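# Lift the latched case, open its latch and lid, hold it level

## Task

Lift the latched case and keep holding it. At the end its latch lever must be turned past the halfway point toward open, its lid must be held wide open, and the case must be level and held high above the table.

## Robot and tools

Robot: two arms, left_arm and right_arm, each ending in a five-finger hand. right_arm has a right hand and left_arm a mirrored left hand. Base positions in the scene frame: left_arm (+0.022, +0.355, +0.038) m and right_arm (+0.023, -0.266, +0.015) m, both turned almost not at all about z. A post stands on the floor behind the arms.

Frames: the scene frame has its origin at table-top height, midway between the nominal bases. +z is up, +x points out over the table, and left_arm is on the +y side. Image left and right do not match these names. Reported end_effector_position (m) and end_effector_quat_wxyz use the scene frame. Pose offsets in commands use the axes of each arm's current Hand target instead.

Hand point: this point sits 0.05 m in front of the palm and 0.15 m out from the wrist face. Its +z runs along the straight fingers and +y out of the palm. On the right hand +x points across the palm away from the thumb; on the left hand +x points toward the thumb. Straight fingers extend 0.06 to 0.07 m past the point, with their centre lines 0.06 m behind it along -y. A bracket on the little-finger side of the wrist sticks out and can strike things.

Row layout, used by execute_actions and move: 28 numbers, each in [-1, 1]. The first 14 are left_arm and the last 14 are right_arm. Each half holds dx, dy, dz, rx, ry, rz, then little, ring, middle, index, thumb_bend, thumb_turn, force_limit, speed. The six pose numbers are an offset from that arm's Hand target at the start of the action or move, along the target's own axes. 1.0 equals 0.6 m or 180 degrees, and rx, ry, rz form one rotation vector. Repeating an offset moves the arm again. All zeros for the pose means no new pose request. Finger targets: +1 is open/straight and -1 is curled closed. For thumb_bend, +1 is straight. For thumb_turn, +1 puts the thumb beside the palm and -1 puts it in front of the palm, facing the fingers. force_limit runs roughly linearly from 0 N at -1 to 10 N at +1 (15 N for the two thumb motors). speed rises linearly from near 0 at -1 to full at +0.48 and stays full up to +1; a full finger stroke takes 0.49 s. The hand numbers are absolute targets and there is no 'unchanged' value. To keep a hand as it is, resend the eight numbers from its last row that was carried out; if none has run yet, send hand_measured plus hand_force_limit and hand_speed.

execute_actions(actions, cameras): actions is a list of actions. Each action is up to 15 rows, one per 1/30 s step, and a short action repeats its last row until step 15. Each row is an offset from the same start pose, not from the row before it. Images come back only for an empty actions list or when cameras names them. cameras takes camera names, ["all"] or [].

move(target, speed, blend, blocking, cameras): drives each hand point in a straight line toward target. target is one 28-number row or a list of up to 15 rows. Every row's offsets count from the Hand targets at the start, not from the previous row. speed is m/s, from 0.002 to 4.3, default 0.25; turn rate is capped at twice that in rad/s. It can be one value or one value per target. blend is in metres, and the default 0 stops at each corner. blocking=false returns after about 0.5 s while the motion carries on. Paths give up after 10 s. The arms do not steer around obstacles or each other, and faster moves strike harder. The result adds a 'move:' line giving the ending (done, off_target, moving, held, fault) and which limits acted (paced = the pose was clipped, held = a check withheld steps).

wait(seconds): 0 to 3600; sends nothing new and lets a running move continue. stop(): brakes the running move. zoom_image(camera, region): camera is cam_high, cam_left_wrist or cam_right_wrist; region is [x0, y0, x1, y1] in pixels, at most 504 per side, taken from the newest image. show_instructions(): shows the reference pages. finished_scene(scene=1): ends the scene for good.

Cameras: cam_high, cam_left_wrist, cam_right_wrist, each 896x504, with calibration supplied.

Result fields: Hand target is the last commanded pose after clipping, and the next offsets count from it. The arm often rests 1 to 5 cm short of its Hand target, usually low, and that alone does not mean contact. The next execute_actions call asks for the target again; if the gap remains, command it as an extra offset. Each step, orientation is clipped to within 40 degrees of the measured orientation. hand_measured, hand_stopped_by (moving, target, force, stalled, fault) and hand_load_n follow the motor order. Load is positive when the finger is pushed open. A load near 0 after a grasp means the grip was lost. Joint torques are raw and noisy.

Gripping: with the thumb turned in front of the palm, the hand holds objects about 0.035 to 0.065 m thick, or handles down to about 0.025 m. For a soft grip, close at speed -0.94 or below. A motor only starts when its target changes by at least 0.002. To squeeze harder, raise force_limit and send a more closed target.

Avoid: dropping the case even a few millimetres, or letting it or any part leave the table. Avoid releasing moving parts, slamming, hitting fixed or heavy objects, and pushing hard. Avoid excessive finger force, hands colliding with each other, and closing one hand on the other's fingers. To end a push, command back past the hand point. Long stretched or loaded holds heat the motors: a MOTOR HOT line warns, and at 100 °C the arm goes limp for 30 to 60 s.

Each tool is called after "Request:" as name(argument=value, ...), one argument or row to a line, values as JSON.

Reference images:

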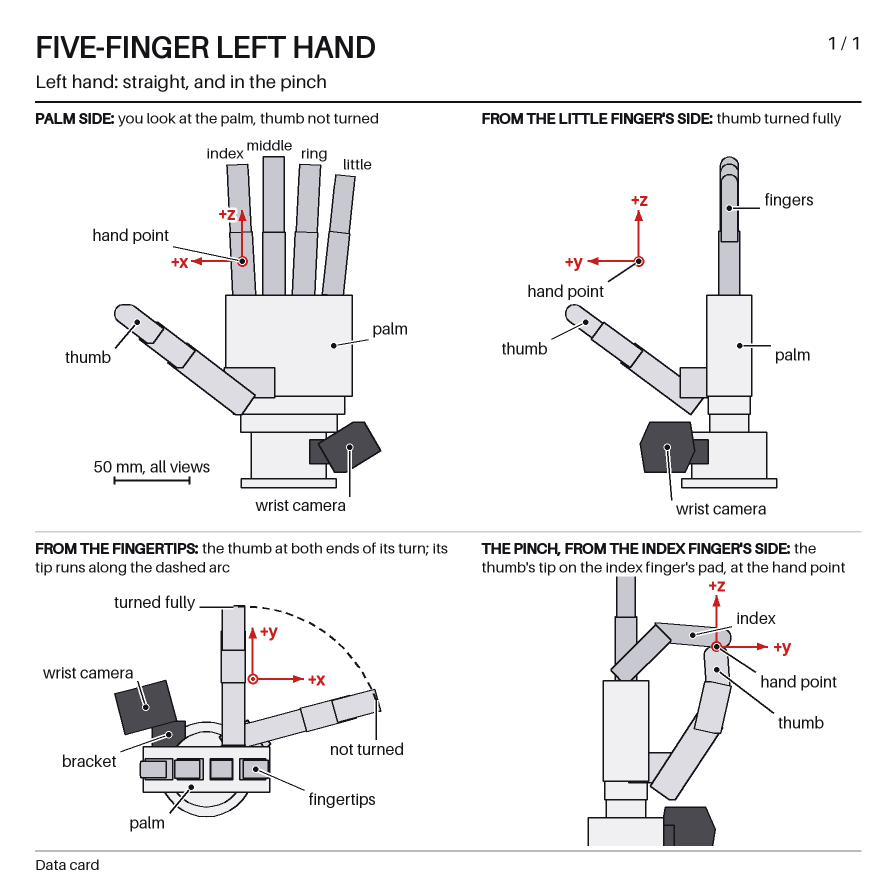

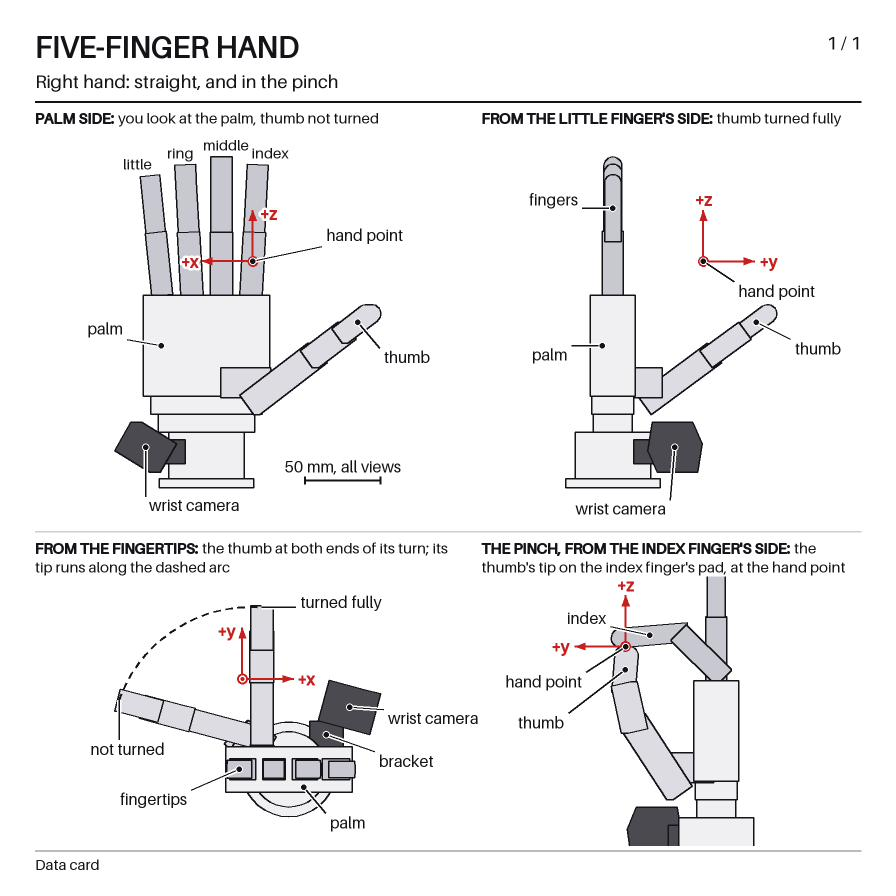

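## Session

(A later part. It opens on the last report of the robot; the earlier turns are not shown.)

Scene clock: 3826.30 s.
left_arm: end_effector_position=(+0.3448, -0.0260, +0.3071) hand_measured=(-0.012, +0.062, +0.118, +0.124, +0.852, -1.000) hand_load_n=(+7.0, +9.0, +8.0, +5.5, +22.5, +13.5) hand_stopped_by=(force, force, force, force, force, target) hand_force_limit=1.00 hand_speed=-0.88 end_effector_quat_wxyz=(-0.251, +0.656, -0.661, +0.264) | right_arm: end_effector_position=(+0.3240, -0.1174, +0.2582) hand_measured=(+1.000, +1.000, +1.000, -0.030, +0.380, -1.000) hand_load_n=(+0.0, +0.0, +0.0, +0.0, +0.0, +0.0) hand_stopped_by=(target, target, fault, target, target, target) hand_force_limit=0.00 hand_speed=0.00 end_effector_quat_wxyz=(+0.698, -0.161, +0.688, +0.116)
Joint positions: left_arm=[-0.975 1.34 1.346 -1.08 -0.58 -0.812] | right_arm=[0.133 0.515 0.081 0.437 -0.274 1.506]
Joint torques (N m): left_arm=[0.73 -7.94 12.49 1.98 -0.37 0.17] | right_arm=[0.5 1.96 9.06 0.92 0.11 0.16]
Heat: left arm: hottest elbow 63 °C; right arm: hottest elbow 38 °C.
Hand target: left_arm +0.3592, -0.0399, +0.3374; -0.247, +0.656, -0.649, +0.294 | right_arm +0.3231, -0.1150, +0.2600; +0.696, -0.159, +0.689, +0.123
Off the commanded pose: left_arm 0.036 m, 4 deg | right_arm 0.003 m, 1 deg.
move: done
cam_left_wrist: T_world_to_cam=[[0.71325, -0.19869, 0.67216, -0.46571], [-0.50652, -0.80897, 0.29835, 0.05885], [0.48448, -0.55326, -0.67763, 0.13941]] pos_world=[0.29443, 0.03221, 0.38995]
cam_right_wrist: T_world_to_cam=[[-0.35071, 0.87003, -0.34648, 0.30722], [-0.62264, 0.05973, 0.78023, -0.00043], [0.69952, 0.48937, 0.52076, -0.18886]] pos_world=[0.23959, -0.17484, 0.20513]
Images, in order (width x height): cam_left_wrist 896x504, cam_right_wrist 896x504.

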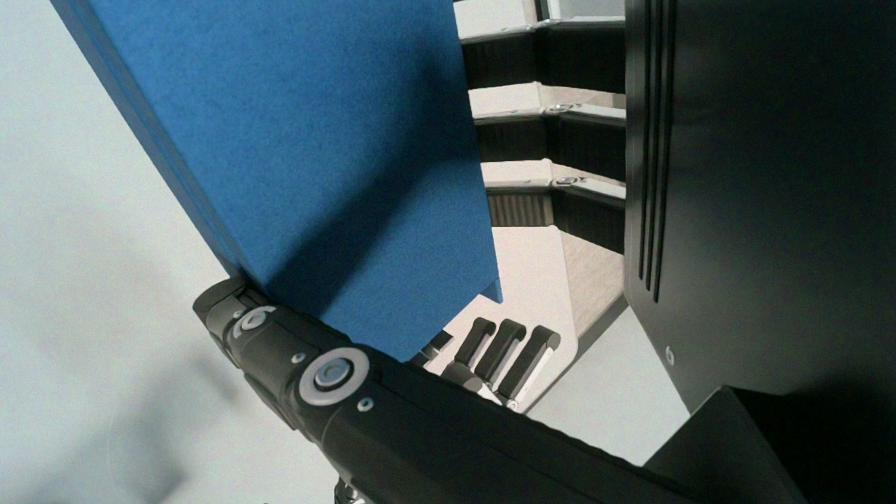

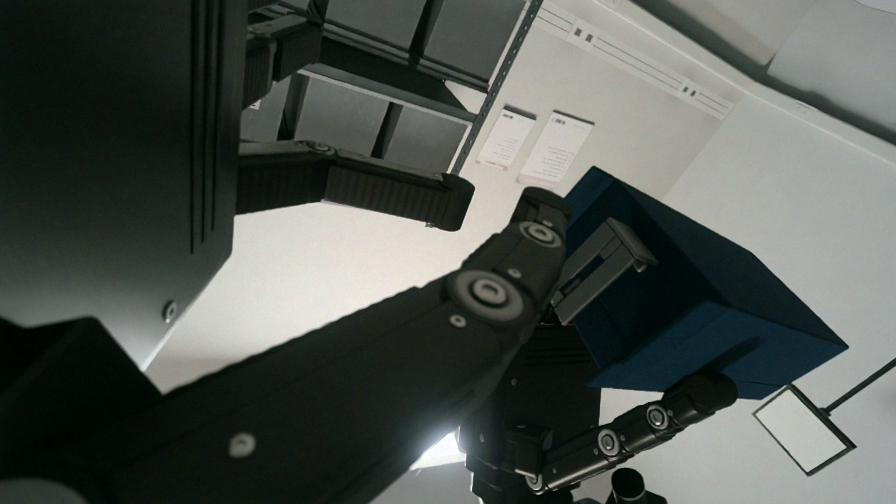

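Request:
move(
  target=[0,0,0,0,0,0,-0.8,-0.8,-0.8,-0.8,0.3,-1,1.0,-0.88,-0.0185,0.0340,0.0203,-0.0027,0.0511,0.0217,1,1,1,-0.03,0.38,-1,0,0],
  speed=0.05,
  cameras=["cam_right_wrist","cam_left_wrist"],
)

Request:
zoom_image(
  camera="cam_right_wrist",
  region=[430, 150, 710, 350],
)

Request:
zoom_image(
  camera="cam_left_wrist",
  region=[390, 290, 570, 410],
)

Scene clock: 3888.20 s.
left_arm: end_effector_position=(+0.3448, -0.0260, +0.3071) hand_measured=(-0.012, +0.062, +0.118, +0.124, +0.852, -1.000) hand_load_n=(+7.0, +9.0, +8.5, +5.5, +22.5, +13.0) hand_stopped_by=(force, force, force, force, force, target) hand_force_limit=1.00 hand_speed=-0.88 end_effector_quat_wxyz=(-0.251, +0.656, -0.661, +0.264) | right_arm: end_effector_position=(+0.3216, -0.0959, +0.2413) hand_measured=(+1.000, +1.000, +1.000, -0.030, +0.380, -1.000) hand_load_n=(+0.0, +0.0, +0.0, +0.0, +0.5, +0.0) hand_stopped_by=(target, target, fault, target, target, target) hand_force_limit=0.00 hand_speed=0.00 end_effector_quat_wxyz=(+0.620, -0.150, +0.759, +0.128)
Joint positions: left_arm=[-0.975 1.34 1.346 -1.08 -0.58 -0.812] | right_arm=[0.285 0.425 0.159 0.065 -0.125 1.554]
Joint torques (N m): left_arm=[0.73 -8.06 12.64 2.02 -0.36 0.17] | right_arm=[0.5 2.2 13.12 0.95 0.11 0.15]
Heat: left arm: hottest elbow 64 °C; right arm: hottest elbow 39 °C.
Hand target: left_arm +0.3592, -0.0399, +0.3374; -0.247, +0.656, -0.649, +0.294 | right_arm +0.3261, -0.0909, +0.2702; +0.633, -0.148, +0.747, +0.137
Off the commanded pose: left_arm 0.036 m, 4 deg | right_arm 0.030 m, 2 deg.
move: off_target (right_arm)
cam_left_wrist: T_world_to_cam=[[0.71325, -0.19869, 0.67216, -0.46571], [-0.50652, -0.80897, 0.29835, 0.05885], [0.48448, -0.55326, -0.67763, 0.13941]] pos_world=[0.29443, 0.03221, 0.38995]
cam_right_wrist: T_world_to_cam=[[-0.41568, 0.86778, -0.27235, 0.28455], [-0.44251, 0.06865, 0.89413, -0.0744], [0.79461, 0.49219, 0.35546, -0.17937]] pos_world=[0.22789, -0.15354, 0.20778]
Images, in order (width x height): cam_left_wrist 896x504, cam_right_wrist 896x504.

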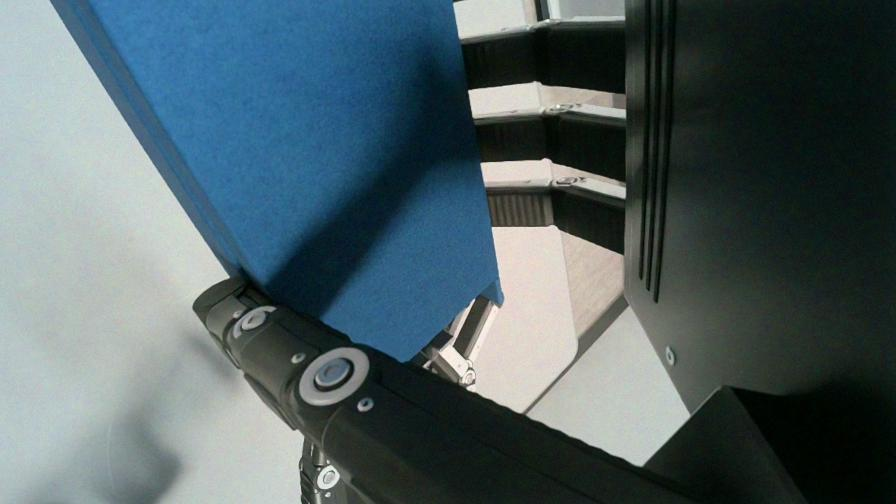

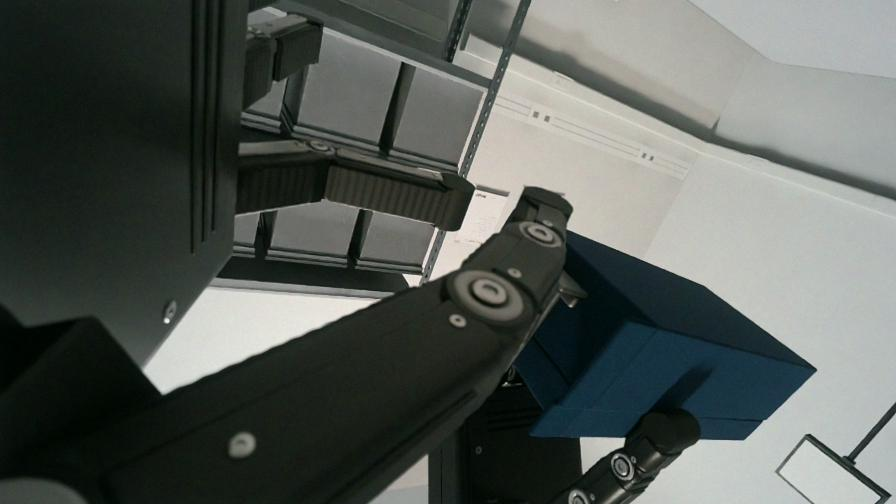

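Scaled by 1.800 from the camera's image (finer frame: 1280x720).

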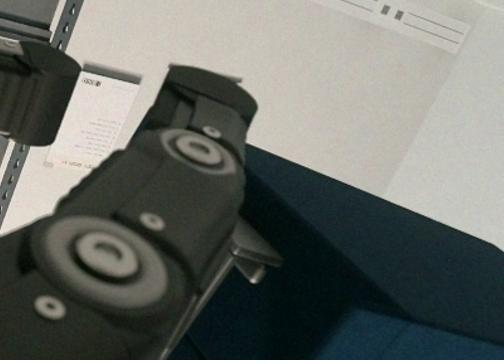

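Scaled by 2.800 from the camera's image (finer frame: 1280x720).

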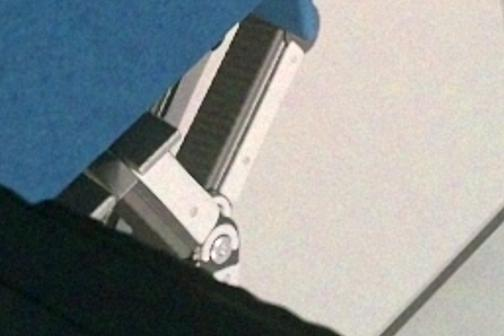

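Request:
execute_actions(
  actions=[
    [[0,0,0,0,0,0,-0.8,-0.8,-0.8,-0.8,0.3,-1,1.0,-0.88,0,0,0,0,0,0,1,1,1,-0.03,0.38,-1,0,0]],
  ],
)

Scene clock: 3894.90 s.
left_arm: end_effector_position=(+0.3448, -0.0260, +0.3071) hand_measured=(-0.012, +0.062, +0.118, +0.124, +0.852, -1.000) hand_load_n=(+6.5, +8.5, +8.0, +5.5, +22.5, +13.0) hand_stopped_by=(force, force, force, force, force, target) hand_force_limit=1.00 hand_speed=-0.88 end_effector_quat_wxyz=(-0.251, +0.656, -0.661, +0.264) | right_arm: end_effector_position=(+0.3216, -0.0959, +0.2413) hand_measured=(+1.000, +1.000, +1.000, -0.030, +0.380, -1.000) hand_load_n=(+0.0, +0.0, +0.0, +0.0, +0.0, +0.0) hand_stopped_by=(target, target, fault, target, target, target) hand_force_limit=0.00 hand_speed=0.00 end_effector_quat_wxyz=(+0.620, -0.150, +0.759, +0.129)
Joint positions: left_arm=[-0.975 1.34 1.346 -1.08 -0.58 -0.812] | right_arm=[0.285 0.425 0.159 0.065 -0.125 1.555]
Joint torques (N m): left_arm=[0.79 -8.06 12.57 1.99 -0.37 0.18] | right_arm=[0.85 2.14 13.12 0.94 0.09 0.15]
Heat: left arm: hottest elbow 64 °C; right arm: hottest elbow 40 °C.
Hand target: left_arm +0.3592, -0.0399, +0.3374; -0.247, +0.656, -0.649, +0.294 | right_arm +0.3261, -0.0909, +0.2702; +0.633, -0.148, +0.747, +0.137
Off the commanded pose: left_arm 0.036 m, 4 deg | right_arm 0.030 m, 2 deg.
Step readings (end_effector_position of left_arm | right_arm):
0: (+0.3448, -0.0260, +0.3071) | (+0.3216, -0.0959, +0.2413)
1: (+0.3448, -0.0260, +0.3071) | (+0.3216, -0.0959, +0.2413)
2: (+0.3448, -0.0260, +0.3071) | (+0.3216, -0.0959, +0.2413)
4: (+0.3448, -0.0260, +0.3071) | (+0.3216, -0.0959, +0.2413)
8: (+0.3448, -0.0260, +0.3071) | (+0.3216, -0.0959, +0.2413)
15: (+0.3448, -0.0260, +0.3071) | (+0.3216, -0.0959, +0.2413)

Request:
move(
  target=[
    [0,0,0,0,0,0,-0.8,-0.8,-0.8,-0.8,0.3,-1,1.0,-0.88,0.0032,-0.0612,-0.0261,0,0,0,1,1,1,-0.03,0.38,-1,0,0],
    [0,0,0,0,0,0,-0.8,-0.8,-0.8,-0.8,0.3,-1,1.0,-0.88,-0.0297,-0.0607,-0.0315,0,0,0,1,1,1,-0.03,0.38,-1,0,0],
  ],
  speed=0.05,
  cameras=["cam_right_wrist"],
)

Scene clock: 3906.17 s.
left_arm: end_effector_position=(+0.3448, -0.0260, +0.3071) hand_measured=(-0.012, +0.062, +0.118, +0.124, +0.852, -1.000) hand_load_n=(+7.0, +8.5, +8.5, +5.5, +22.5, +13.5) hand_stopped_by=(force, force, force, force, force, target) hand_force_limit=1.00 hand_speed=-0.88 end_effector_quat_wxyz=(-0.251, +0.656, -0.661, +0.264) | right_arm: end_effector_position=(+0.3216, -0.1283, +0.2647) hand_measured=(+1.000, +1.000, +1.000, -0.030, +0.380, -1.000) hand_load_n=(+0.0, +0.0, -0.5, +0.0, +0.0, -0.5) hand_stopped_by=(target, target, fault, target, target, target) hand_force_limit=0.00 hand_speed=0.00 end_effector_quat_wxyz=(+0.618, -0.144, +0.759, +0.146)
Joint positions: left_arm=[-0.975 1.34 1.346 -1.08 -0.58 -0.812] | right_arm=[0.046 0.367 0.208 -0.05 -0.379 1.538]
Joint torques (N m): left_arm=[0.56 -8.06 12.6 2.1 -0.38 0.16] | right_arm=[-1.49 2.43 13.05 0.87 -0.14 -0.08]
Heat: left arm: hottest elbow 64 °C; right arm: hottest elbow 41 °C.
Hand target: left_arm +0.3592, -0.0399, +0.3374; -0.247, +0.656, -0.649, +0.294 | right_arm +0.3261, -0.1310, +0.2900; +0.633, -0.148, +0.747, +0.137
Off the commanded pose: left_arm 0.036 m, 4 deg | right_arm 0.026 m, 3 deg.
move: off_target (right_arm)
cam_right_wrist: T_world_to_cam=[[-0.42919, 0.8714, -0.23761, 0.3147], [-0.43374, 0.03191, 0.90047, -0.10241], [0.79225, 0.48953, 0.36427, -0.17363]] pos_world=[0.2282, -0.18596, 0.23024]

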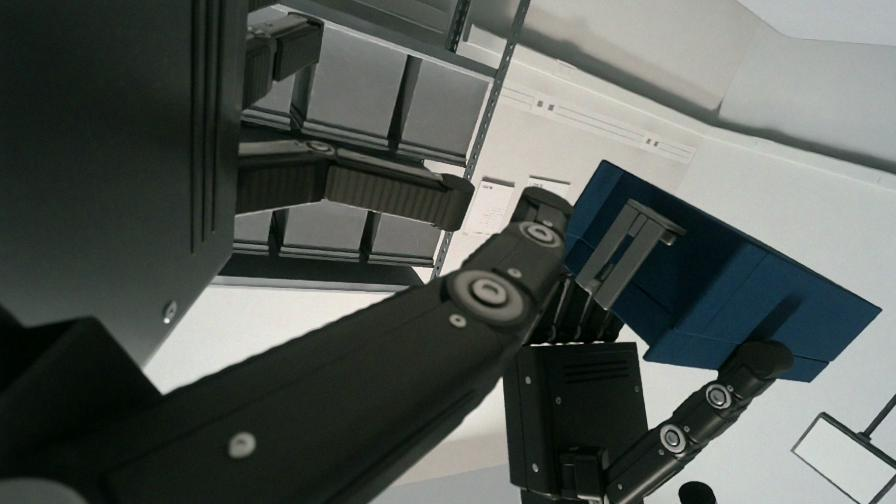

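Request:
zoom_image(
  camera="cam_right_wrist",
  region=[550, 180, 700, 320],
)

Scaled by 3.360 from the camera's image (finer frame: 1280x720).

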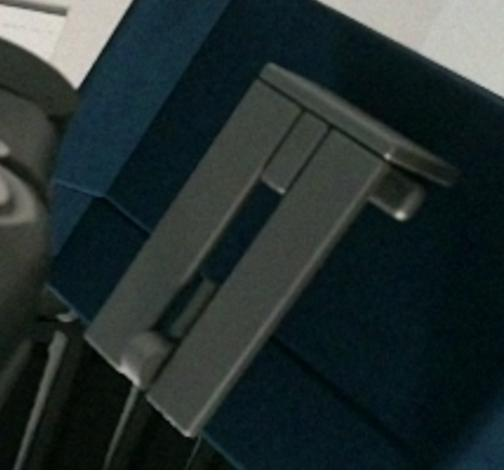

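Request:
move(
  target=[0,0,0,0,0,0,-0.8,-0.8,-0.8,-0.8,0.3,-1,1.0,-0.88,-0.0098,0.0313,0.0230,0,0,0,1,1,1,-0.03,0.38,-1,0,0],
  speed=0.04,
  cameras=["cam_right_wrist","cam_left_wrist"],
)

Request:
zoom_image(
  camera="cam_left_wrist",
  region=[390, 290, 570, 410],
)

Scene clock: 3933.00 s.
left_arm: end_effector_position=(+0.3448, -0.0260, +0.3071) hand_measured=(-0.012, +0.062, +0.118, +0.124, +0.852, -1.000) hand_load_n=(+7.0, +8.5, +8.0, +5.5, +23.0, +13.0) hand_stopped_by=(force, force, force, force, force, target) hand_force_limit=1.00 hand_speed=-0.88 end_effector_quat_wxyz=(-0.251, +0.656, -0.661, +0.264) | right_arm: end_effector_position=(+0.3257, -0.1130, +0.2605) hand_measured=(+1.000, +1.000, +1.000, -0.030, +0.380, -1.000) hand_load_n=(+0.0, +0.0, +0.0, +0.0, +0.0, -0.5) hand_stopped_by=(target, target, fault, target, target, target) hand_force_limit=0.00 hand_speed=0.00 end_effector_quat_wxyz=(+0.612, -0.147, +0.766, +0.132)
Joint positions: left_arm=[-0.975 1.34 1.346 -1.08 -0.58 -0.812] | right_arm=[0.165 0.393 0.219 -0.05 -0.243 1.538]
Joint torques (N m): left_arm=[0.67 -8.06 12.57 1.98 -0.35 0.16] | right_arm=[0.56 3.19 13.37 1.94 0.06 0.15]
Heat: left arm: hottest elbow 64 °C; right arm: hottest elbow 45 °C.
Hand target: left_arm +0.3592, -0.0399, +0.3374; -0.247, +0.656, -0.649, +0.294 | right_arm +0.3321, -0.1081, +0.2938; +0.633, -0.148, +0.747, +0.137
Off the commanded pose: left_arm 0.036 m, 4 deg | right_arm 0.034 m, 3 deg.
move: off_target (right_arm)
cam_left_wrist: T_world_to_cam=[[0.71325, -0.19869, 0.67216, -0.46571], [-0.50652, -0.80897, 0.29835, 0.05885], [0.48448, -0.55326, -0.67763, 0.13941]] pos_world=[0.29443, 0.03221, 0.38995]
cam_right_wrist: T_world_to_cam=[[-0.42096, 0.8693, -0.25905, 0.30472], [-0.42229, 0.06494, 0.90413, -0.09832], [0.80278, 0.49, 0.33976, -0.17993]] pos_world=[0.2312, -0.17034, 0.22897]
Images, in order (width x height): cam_left_wrist 896x504, cam_right_wrist 896x504.

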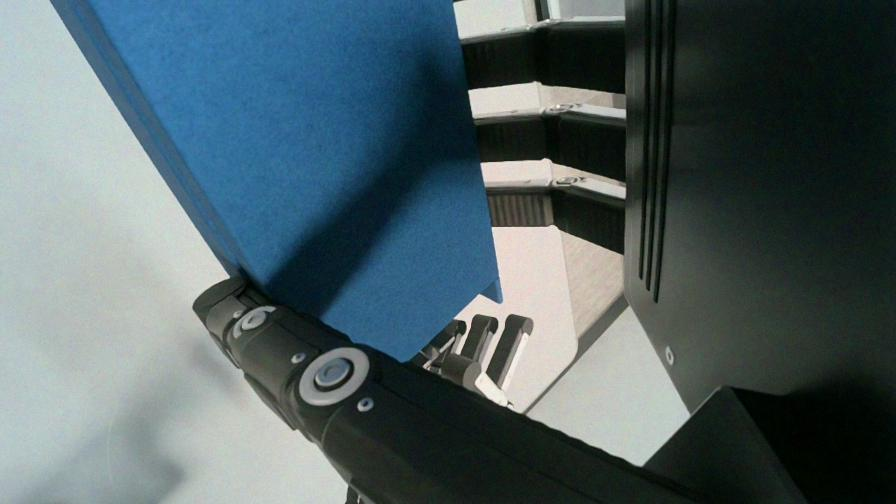

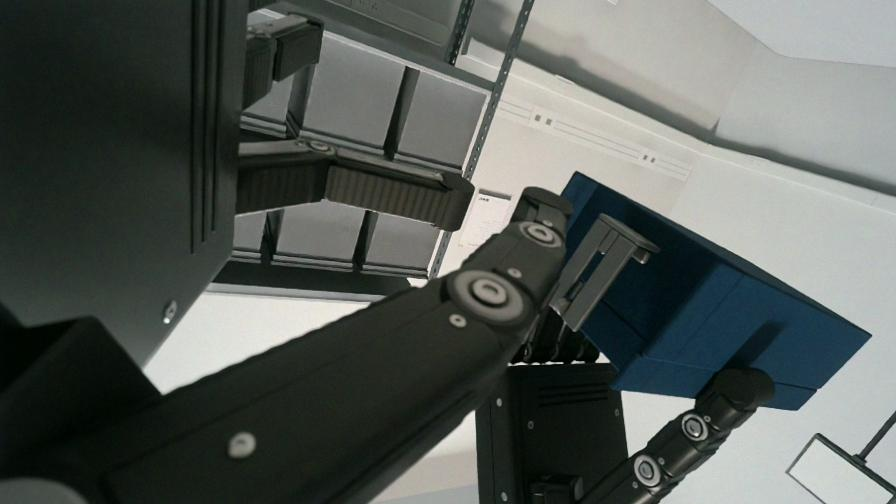

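Scaled by 2.800 from the camera's image (finer frame: 1280x720).

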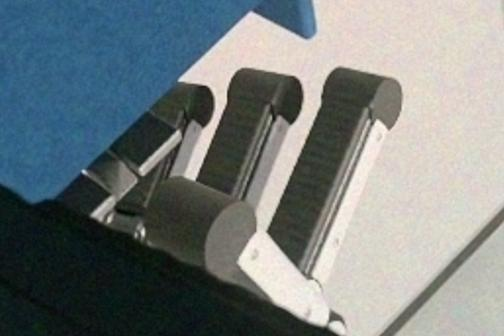

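Request:
move(
  target=[0,0,0,0,0,0,-0.8,-0.8,-0.8,-0.8,0.3,-1,1.0,-0.88,-0.0187,0.0297,0.0133,0,0,0,1,1,1,-0.03,0.38,-1,0,0],
  speed=0.04,
  cameras=["cam_right_wrist","cam_left_wrist"],
)

Request:
zoom_image(
  camera="cam_left_wrist",
  region=[390, 290, 570, 410],
)

Request:
zoom_image(
  camera="cam_right_wrist",
  region=[430, 150, 710, 350],
)

Scene clock: 3941.90 s.
left_arm: end_effector_position=(+0.3448, -0.0260, +0.3071) hand_measured=(-0.012, +0.062, +0.118, +0.124, +0.852, -1.000) hand_load_n=(+7.0, +9.0, +8.0, +5.5, +23.0, +13.5) hand_stopped_by=(force, force, force, force, force, target) hand_force_limit=1.00 hand_speed=-0.88 end_effector_quat_wxyz=(-0.251, +0.656, -0.661, +0.264) | right_arm: end_effector_position=(+0.3279, -0.0937, +0.2696) hand_measured=(+1.000, +1.000, +1.000, -0.030, +0.380, -1.000) hand_load_n=(+0.0, +0.0, +0.0, +0.0, +0.0, -0.5) hand_stopped_by=(target, target, fault, target, target, target) hand_force_limit=0.00 hand_speed=0.00 end_effector_quat_wxyz=(+0.612, -0.151, +0.766, +0.128)
Joint positions: left_arm=[-0.975 1.34 1.346 -1.08 -0.58 -0.812] | right_arm=[0.288 0.422 0.25 -0.05 -0.122 1.555]
Joint torques (N m): left_arm=[0.44 -7.88 12.53 1.91 -0.36 0.17] | right_arm=[0.44 2.9 13.35 2.11 0.08 0.2]
Heat: left arm: hottest elbow 64 °C; right arm: hottest elbow 46 °C.
Hand target: left_arm +0.3592, -0.0399, +0.3374; -0.247, +0.656, -0.649, +0.294 | right_arm +0.3341, -0.0881, +0.3039; +0.633, -0.148, +0.747, +0.137
Off the commanded pose: left_arm 0.036 m, 4 deg | right_arm 0.035 m, 3 deg.
move: off_target (right_arm)
cam_left_wrist: T_world_to_cam=[[0.71325, -0.19869, 0.67216, -0.46571], [-0.50652, -0.80897, 0.29835, 0.05885], [0.48448, -0.55326, -0.67763, 0.13941]] pos_world=[0.29443, 0.03221, 0.38995]
cam_right_wrist: T_world_to_cam=[[-0.42132, 0.86627, -0.26846, 0.29367], [-0.42358, 0.07378, 0.90285, -0.10522], [0.80192, 0.4941, 0.33585, -0.19247]] pos_world=[0.2335, -0.15153, 0.23847]
Images, in order (width x height): cam_left_wrist 896x504, cam_right_wrist 896x504.

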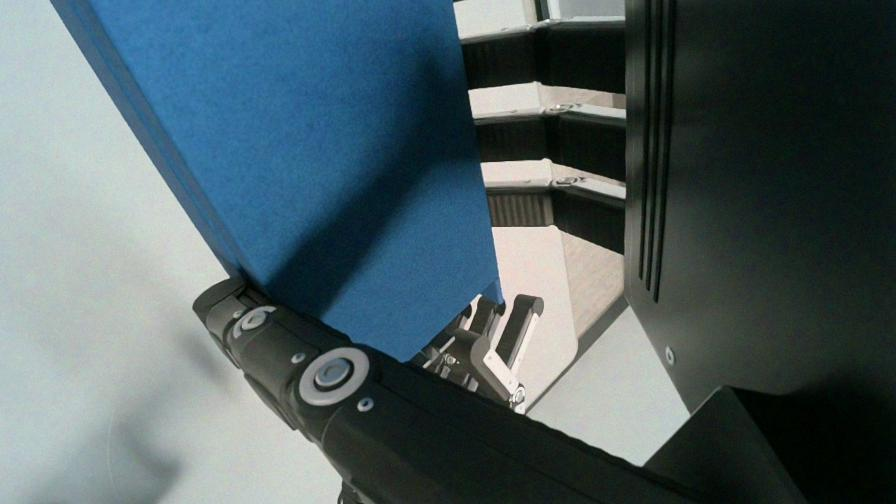

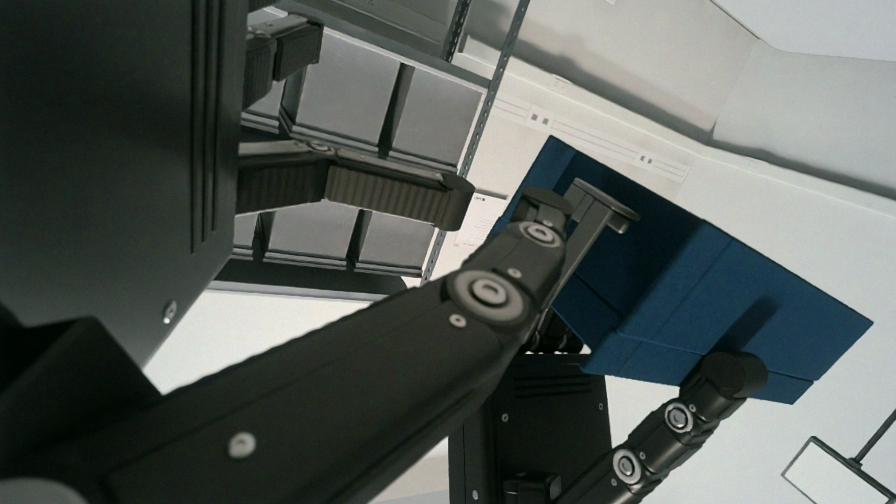

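Scaled by 2.800 from the camera's image (finer frame: 1280x720).

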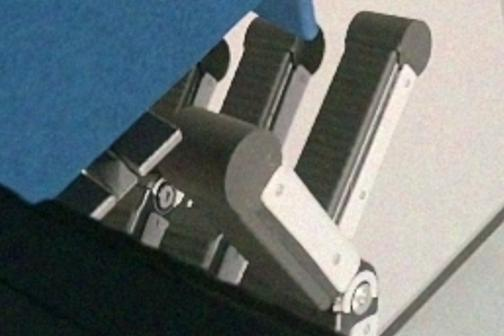

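Scaled by 1.800 from the camera's image (finer frame: 1280x720).

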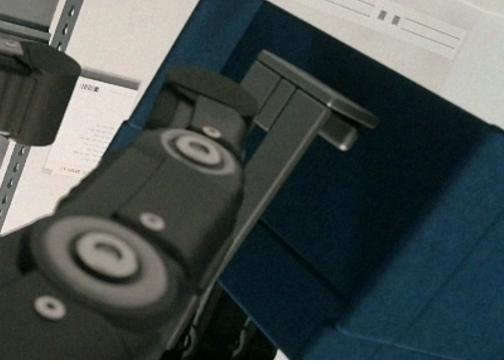

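Request:
execute_actions(
  actions=[],
)

Scene clock: 3966.13 s.
left_arm: end_effector_position=(+0.3448, -0.0260, +0.3071) hand_measured=(-0.012, +0.062, +0.118, +0.124, +0.852, -1.000) hand_load_n=(+7.0, +8.5, +8.5, +5.5, +22.5, +13.5) hand_stopped_by=(force, force, force, force, force, target) hand_force_limit=1.00 hand_speed=-0.88 end_effector_quat_wxyz=(-0.251, +0.656, -0.661, +0.264) | right_arm: end_effector_position=(+0.3279, -0.0937, +0.2696) hand_measured=(+1.000, +1.000, +1.000, -0.030, +0.380, -1.000) hand_load_n=(+0.0, +0.0, +0.0, +0.0, +0.0, +0.0) hand_stopped_by=(target, target, fault, target, target, target) hand_force_limit=0.00 hand_speed=0.00 end_effector_quat_wxyz=(+0.612, -0.151, +0.766, +0.128)
Joint positions: left_arm=[-0.975 1.34 1.346 -1.08 -0.58 -0.812] | right_arm=[0.288 0.422 0.25 -0.05 -0.122 1.555]
Joint velocities: within noise
Joint torques (N m): left_arm=[0.79 -8.18 12.6 2.02 -0.38 0.16] | right_arm=[0.67 2.84 13.33 2.04 0.08 0.15]
Heat: left arm: hottest elbow 65 °C; right arm: hottest elbow 44 °C.
Hand target: left_arm +0.3592, -0.0399, +0.3374; -0.247, +0.656, -0.649, +0.294 | right_arm +0.3341, -0.0881, +0.3040; +0.633, -0.148, +0.747, +0.137
Off the commanded pose: left_arm 0.036 m, 4 deg | right_arm 0.035 m, 3 deg.
camera_calibration:
cam_left_wrist: T_world_to_cam=[[0.71325, -0.19869, 0.67216, -0.46571], [-0.50652, -0.80897, 0.29835, 0.05885], [0.48448, -0.55326, -0.67763, 0.13941]] pos_world=[0.29443, 0.03221, 0.38995]
cam_right_wrist: T_world_to_cam=[[-0.42125, 0.86639, -0.26817, 0.2936], [-0.42343, 0.0736, 0.90293, -0.1053], [0.80203, 0.49391, 0.33586, -0.19253]] pos_world=[0.2335, -0.15153, 0.23847]

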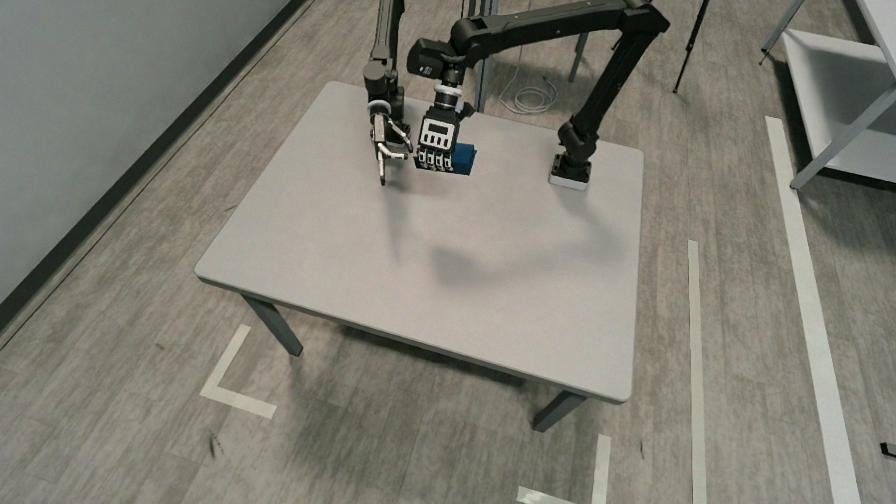

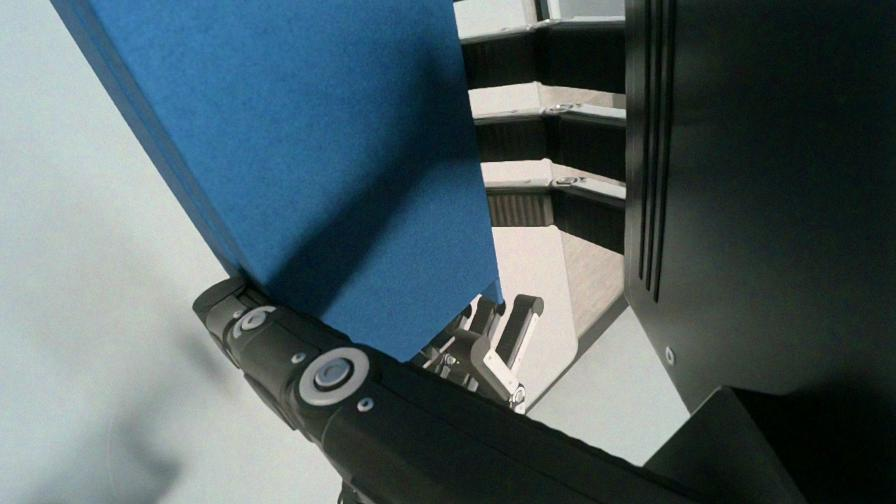

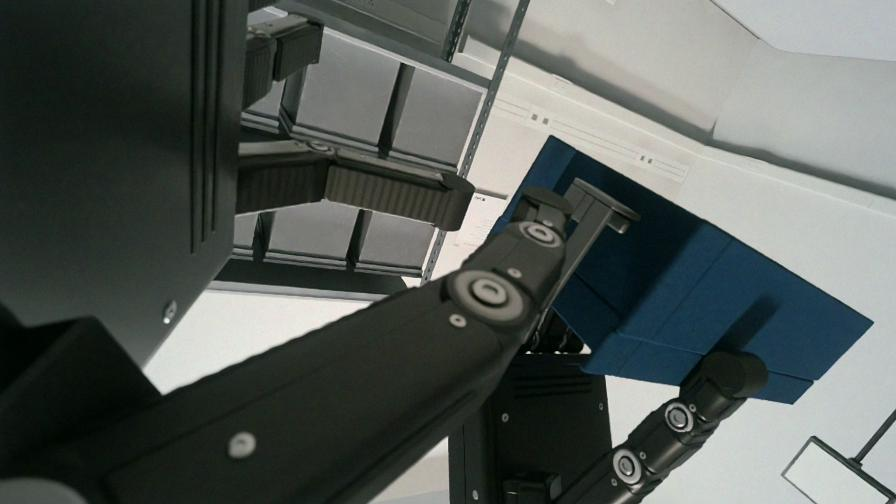

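Request:
zoom_image(
  camera="cam_left_wrist",
  region=[390, 270, 570, 410],
)

Request:
zoom_image(
  camera="cam_right_wrist",
  region=[430, 130, 710, 370],
)

Scaled by 2.800 from the camera's image (finer frame: 1280x720).

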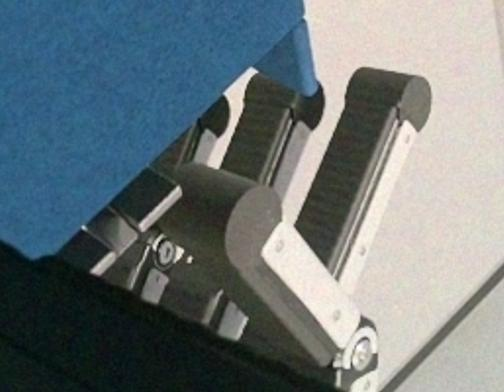

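Scaled by 1.800 from the camera's image (finer frame: 1280x720).

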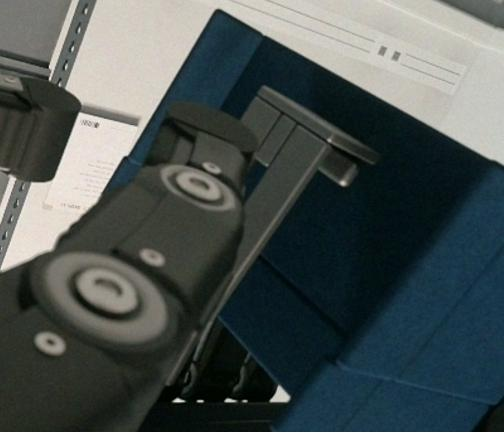

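Request:
zoom_image(
  camera="cam_right_wrist",
  region=[530, 160, 670, 260],
)

Scaled by 3.600 from the camera's image (finer frame: 1280x720).

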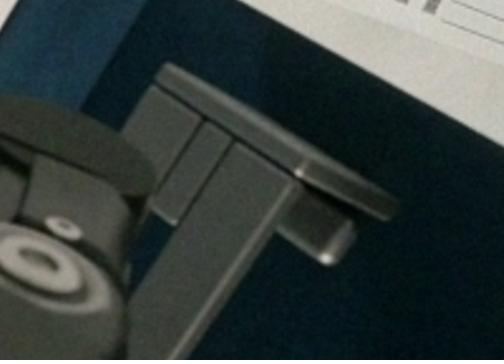

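Request:
move(
  target=[0,0,0,0,0,0,-0.8,-0.8,-0.8,-0.8,0.3,-1,1.0,-0.88,-0.00095,0.01837,0.00784,0,0,0,1,1,1,-0.03,0.38,-1,0,0],
  speed=0.03,
  cameras=["cam_left_wrist","cam_right_wrist"],
)

Request:
zoom_image(
  camera="cam_left_wrist",
  region=[390, 270, 570, 410],
)

Request:
zoom_image(
  camera="cam_right_wrist",
  region=[430, 130, 710, 370],
)

Scene clock: 4012.67 s.
left_arm: end_effector_position=(+0.3448, -0.0260, +0.3071) hand_measured=(-0.012, +0.062, +0.118, +0.124, +0.852, -1.000) hand_load_n=(+6.5, +8.5, +8.0, +5.5, +22.5, +13.0) hand_stopped_by=(force, force, force, force, force, target) hand_force_limit=1.00 hand_speed=-0.88 end_effector_quat_wxyz=(-0.251, +0.656, -0.661, +0.264) | right_arm: end_effector_position=(+0.3270, -0.0827, +0.2662) hand_measured=(+1.000, +1.000, +1.000, -0.030, +0.380, -1.000) hand_load_n=(+0.0, +0.0, +0.0, +0.0, +0.0, +0.0) hand_stopped_by=(target, target, fault, target, target, target) hand_force_limit=0.00 hand_speed=0.00 end_effector_quat_wxyz=(+0.609, -0.153, +0.768, +0.126)
Joint positions: left_arm=[-0.975 1.34 1.346 -1.08 -0.58 -0.812] | right_arm=[0.358 0.44 0.25 -0.039 -0.053 1.566]
Joint torques (N m): left_arm=[0.73 -8.06 12.59 2.1 -0.37 0.16] | right_arm=[0.56 2.67 13.57 2.24 0.1 0.19]
Heat: left arm: hottest elbow 65 °C; right arm: hottest elbow 44 °C.
Hand target: left_arm +0.3592, -0.0399, +0.3374; -0.247, +0.656, -0.649, +0.294 | right_arm +0.3340, -0.0761, +0.3041; +0.633, -0.148, +0.747, +0.137
Off the commanded pose: left_arm 0.036 m, 4 deg | right_arm 0.039 m, 4 deg.
move: off_target (right_arm)
cam_left_wrist: T_world_to_cam=[[0.71325, -0.19869, 0.67216, -0.46571], [-0.50652, -0.80897, 0.29835, 0.05885], [0.48448, -0.55326, -0.67763, 0.13941]] pos_world=[0.29443, 0.03221, 0.38995]
cam_right_wrist: T_world_to_cam=[[-0.42329, 0.86433, -0.27157, 0.28409], [-0.41802, 0.07962, 0.90494, -0.10519], [0.8038, 0.49657, 0.3276, -0.19424]] pos_world=[0.23241, -0.14072, 0.23598]

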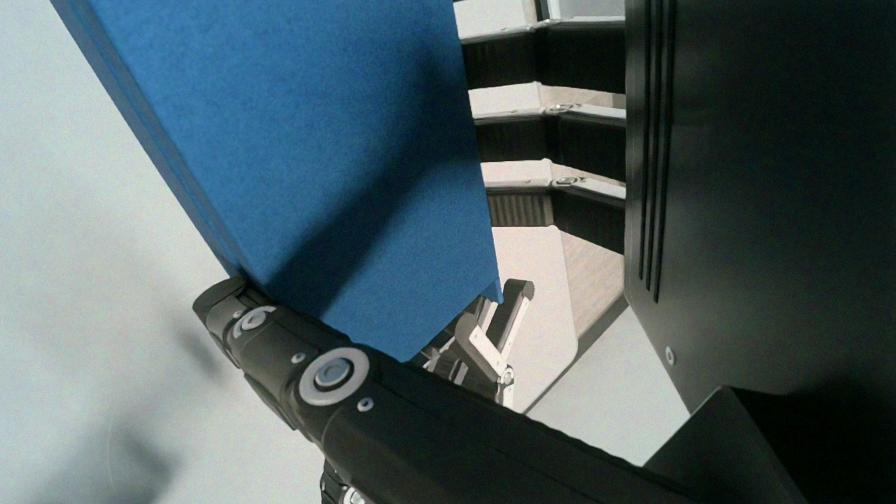

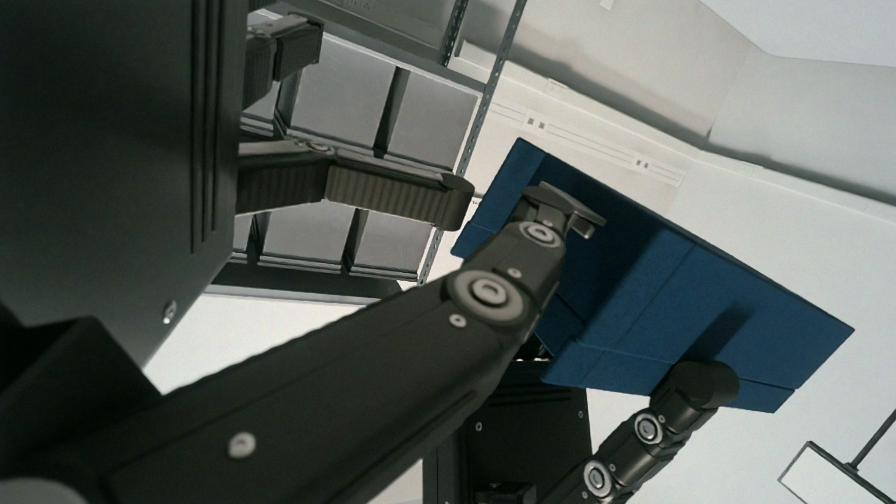

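Scaled by 2.800 from the camera's image (finer frame: 1280x720).

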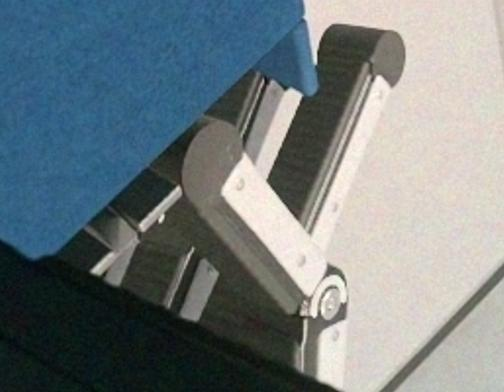

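Scaled by 1.800 from the camera's image (finer frame: 1280x720).

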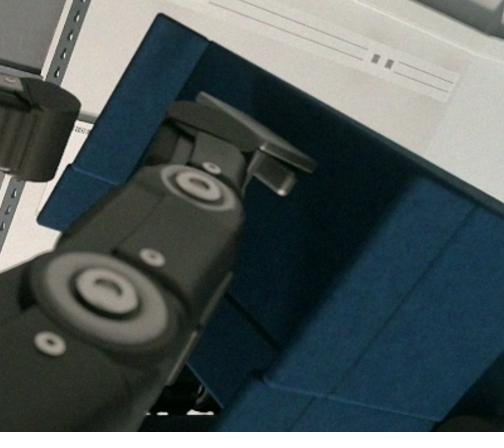

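Request:
move(
  target=[0,0,0,0,0,0,-0.8,-0.8,-0.8,-0.8,0.3,-1,1.0,-0.88,-0.0146,0.0029,-0.00857,0,0,0,1,1,1,-0.03,0.38,-1,0,0],
  speed=0.03,
  cameras=["cam_left_wrist","cam_right_wrist"],
)

Request:
zoom_image(
  camera="cam_left_wrist",
  region=[390, 270, 570, 410],
)

Request:
zoom_image(
  camera="cam_right_wrist",
  region=[430, 130, 710, 370],
)

Scene clock: 4083.67 s.
left_arm: end_effector_position=(+0.3448, -0.0260, +0.3071) hand_measured=(-0.012, +0.062, +0.118, +0.124, +0.852, -1.000) hand_load_n=(+7.0, +8.5, +8.0, +5.5, +23.0, +13.0) hand_stopped_by=(force, force, force, force, force, target) hand_force_limit=1.00 hand_speed=-0.88 end_effector_quat_wxyz=(-0.251, +0.656, -0.661, +0.264) | right_arm: end_effector_position=(+0.3284, -0.0806, +0.2837) hand_measured=(+1.000, +1.000, +1.000, -0.030, +0.380, -1.000) hand_load_n=(+0.0, +0.0, +0.0, +0.0, +0.0, -0.5) hand_stopped_by=(target, target, fault, target, target, target) hand_force_limit=0.00 hand_speed=0.00 end_effector_quat_wxyz=(+0.620, -0.151, +0.759, +0.127)
Joint positions: left_arm=[-0.975 1.34 1.346 -1.08 -0.58 -0.812] | right_arm=[0.368 0.437 0.276 -0.04 -0.043 1.568]
Joint torques (N m): left_arm=[0.38 -7.94 12.56 2 -0.36 0.17] | right_arm=[0.67 1.85 13.27 0.95 0.09 0.16]
Heat: left arm: hottest elbow 66 °C; right arm: hottest elbow 45 °C.
Hand target: left_arm +0.3592, -0.0399, +0.3374; -0.247, +0.656, -0.649, +0.294 | right_arm +0.3301, -0.0760, +0.3135; +0.633, -0.148, +0.747, +0.137
Off the commanded pose: left_arm 0.036 m, 4 deg | right_arm 0.030 m, 2 deg.
move: off_target (right_arm)
cam_left_wrist: T_world_to_cam=[[0.71325, -0.19869, 0.67216, -0.46571], [-0.50652, -0.80897, 0.29835, 0.05885], [0.48448, -0.55326, -0.67763, 0.13941]] pos_world=[0.29443, 0.03221, 0.38995]
cam_right_wrist: T_world_to_cam=[[-0.41549, 0.86717, -0.27457, 0.2862], [-0.4422, 0.07122, 0.89409, -0.11037], [0.79488, 0.49289, 0.35387, -0.20692]] pos_world=[0.23458, -0.13833, 0.25048]

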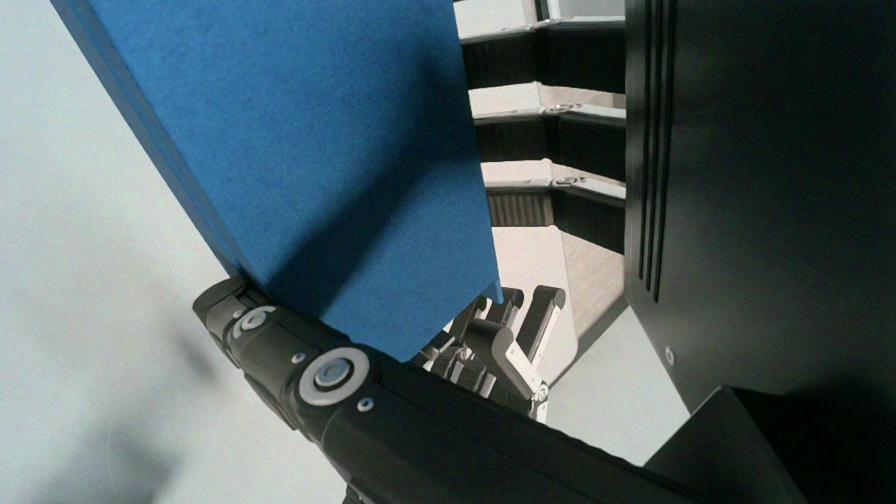

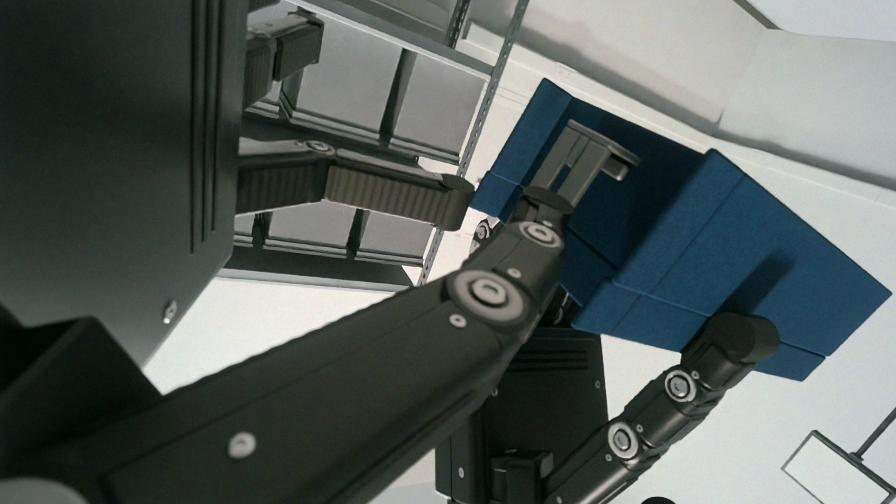

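Scaled by 2.800 from the camera's image (finer frame: 1280x720).

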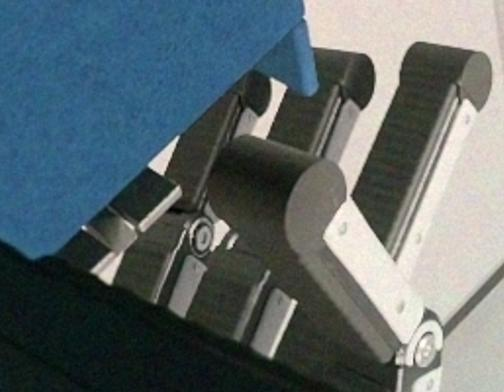

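Scaled by 1.800 from the camera's image (finer frame: 1280x720).

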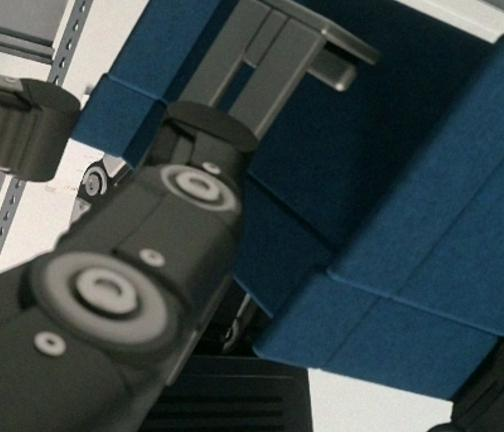

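Request:
move(
  target=[0,0,0,0,0,0,-0.8,-0.8,-0.8,-0.8,0.3,-1,1.0,-0.88,0.01165,0.00443,-0.00896,0,0,0,1,1,1,-0.03,0.38,-1,0,0],
  speed=0.03,
)

Scene clock: 4089.83 s.
left_arm: end_effector_position=(+0.3448, -0.0260, +0.3071) hand_measured=(-0.012, +0.062, +0.118, +0.124, +0.852, -1.000) hand_load_n=(+6.5, +9.0, +8.5, +5.5, +22.5, +13.0) hand_stopped_by=(force, force, force, force, force, target) hand_force_limit=1.00 hand_speed=-0.88 end_effector_quat_wxyz=(-0.251, +0.656, -0.661, +0.264) | right_arm: end_effector_position=(+0.3238, -0.0794, +0.2901) hand_measured=(+1.000, +1.000, +1.000, -0.030, +0.380, -1.000) hand_load_n=(+0.0, +0.0, +0.0, -0.5, +0.0, +0.0) hand_stopped_by=(target, target, fault, target, target, target) hand_force_limit=0.00 hand_speed=0.00 end_effector_quat_wxyz=(+0.627, -0.150, +0.754, +0.128)
Joint positions: left_arm=[-0.975 1.34 1.346 -1.08 -0.58 -0.812] | right_arm=[0.386 0.411 0.276 -0.048 -0.025 1.571]
Joint torques (N m): left_arm=[0.5 -8 12.57 2.03 -0.34 0.17] | right_arm=[0.5 2.02 11.77 0.84 0.05 0.16]
Heat: left arm: hottest elbow 66 °C; right arm: hottest elbow 46 °C.
Hand target: left_arm +0.3592, -0.0399, +0.3374; -0.247, +0.656, -0.649, +0.294 | right_arm +0.3230, -0.0760, +0.3076; +0.633, -0.148, +0.747, +0.137
Off the commanded pose: left_arm 0.036 m, 4 deg | right_arm 0.018 m, 1 deg.
move: off_target (right_arm)

Request:
move(
  target=[0,0,0,0,0,0,-0.8,-0.8,-0.8,-0.8,0.3,-1,1.0,-0.88,0.0197,-0.0003,0.0032,0,0,0,1,1,1,-0.03,0.38,-1,0,0],
  speed=0.03,
)

Scene clock: 4093.40 s.
left_arm: end_effector_position=(+0.3448, -0.0260, +0.3071) hand_measured=(-0.012, +0.062, +0.118, +0.124, +0.852, -1.000) hand_load_n=(+7.0, +8.5, +8.5, +5.5, +23.0, +13.0) hand_stopped_by=(force, force, force, force, force, target) hand_force_limit=1.00 hand_speed=-0.88 end_effector_quat_wxyz=(-0.251, +0.656, -0.661, +0.264) | right_arm: end_effector_position=(+0.3238, -0.0793, +0.2901) hand_measured=(+1.000, +1.000, +1.000, -0.030, +0.380, -1.000) hand_load_n=(+0.0, +0.0, +0.0, +0.0, +0.0, -0.5) hand_stopped_by=(target, target, fault, target, target, target) hand_force_limit=0.00 hand_speed=0.00 end_effector_quat_wxyz=(+0.627, -0.150, +0.754, +0.128)
Joint positions: left_arm=[-0.975 1.34 1.346 -1.08 -0.58 -0.812] | right_arm=[0.387 0.411 0.276 -0.048 -0.024 1.571]
Joint torques (N m): left_arm=[0.73 -8.12 12.55 2.02 -0.37 0.17] | right_arm=[0.62 2.61 9.37 2.29 0.1 0.16]
Heat: left arm: hottest elbow 66 °C; right arm: hottest elbow 47 °C.
Hand target: left_arm +0.3592, -0.0399, +0.3374; -0.247, +0.656, -0.649, +0.294 | right_arm +0.3229, -0.0759, +0.2956; +0.633, -0.148, +0.747, +0.137
Off the commanded pose: left_arm 0.036 m, 4 deg | right_arm 0.006 m, 1 deg.
move: done


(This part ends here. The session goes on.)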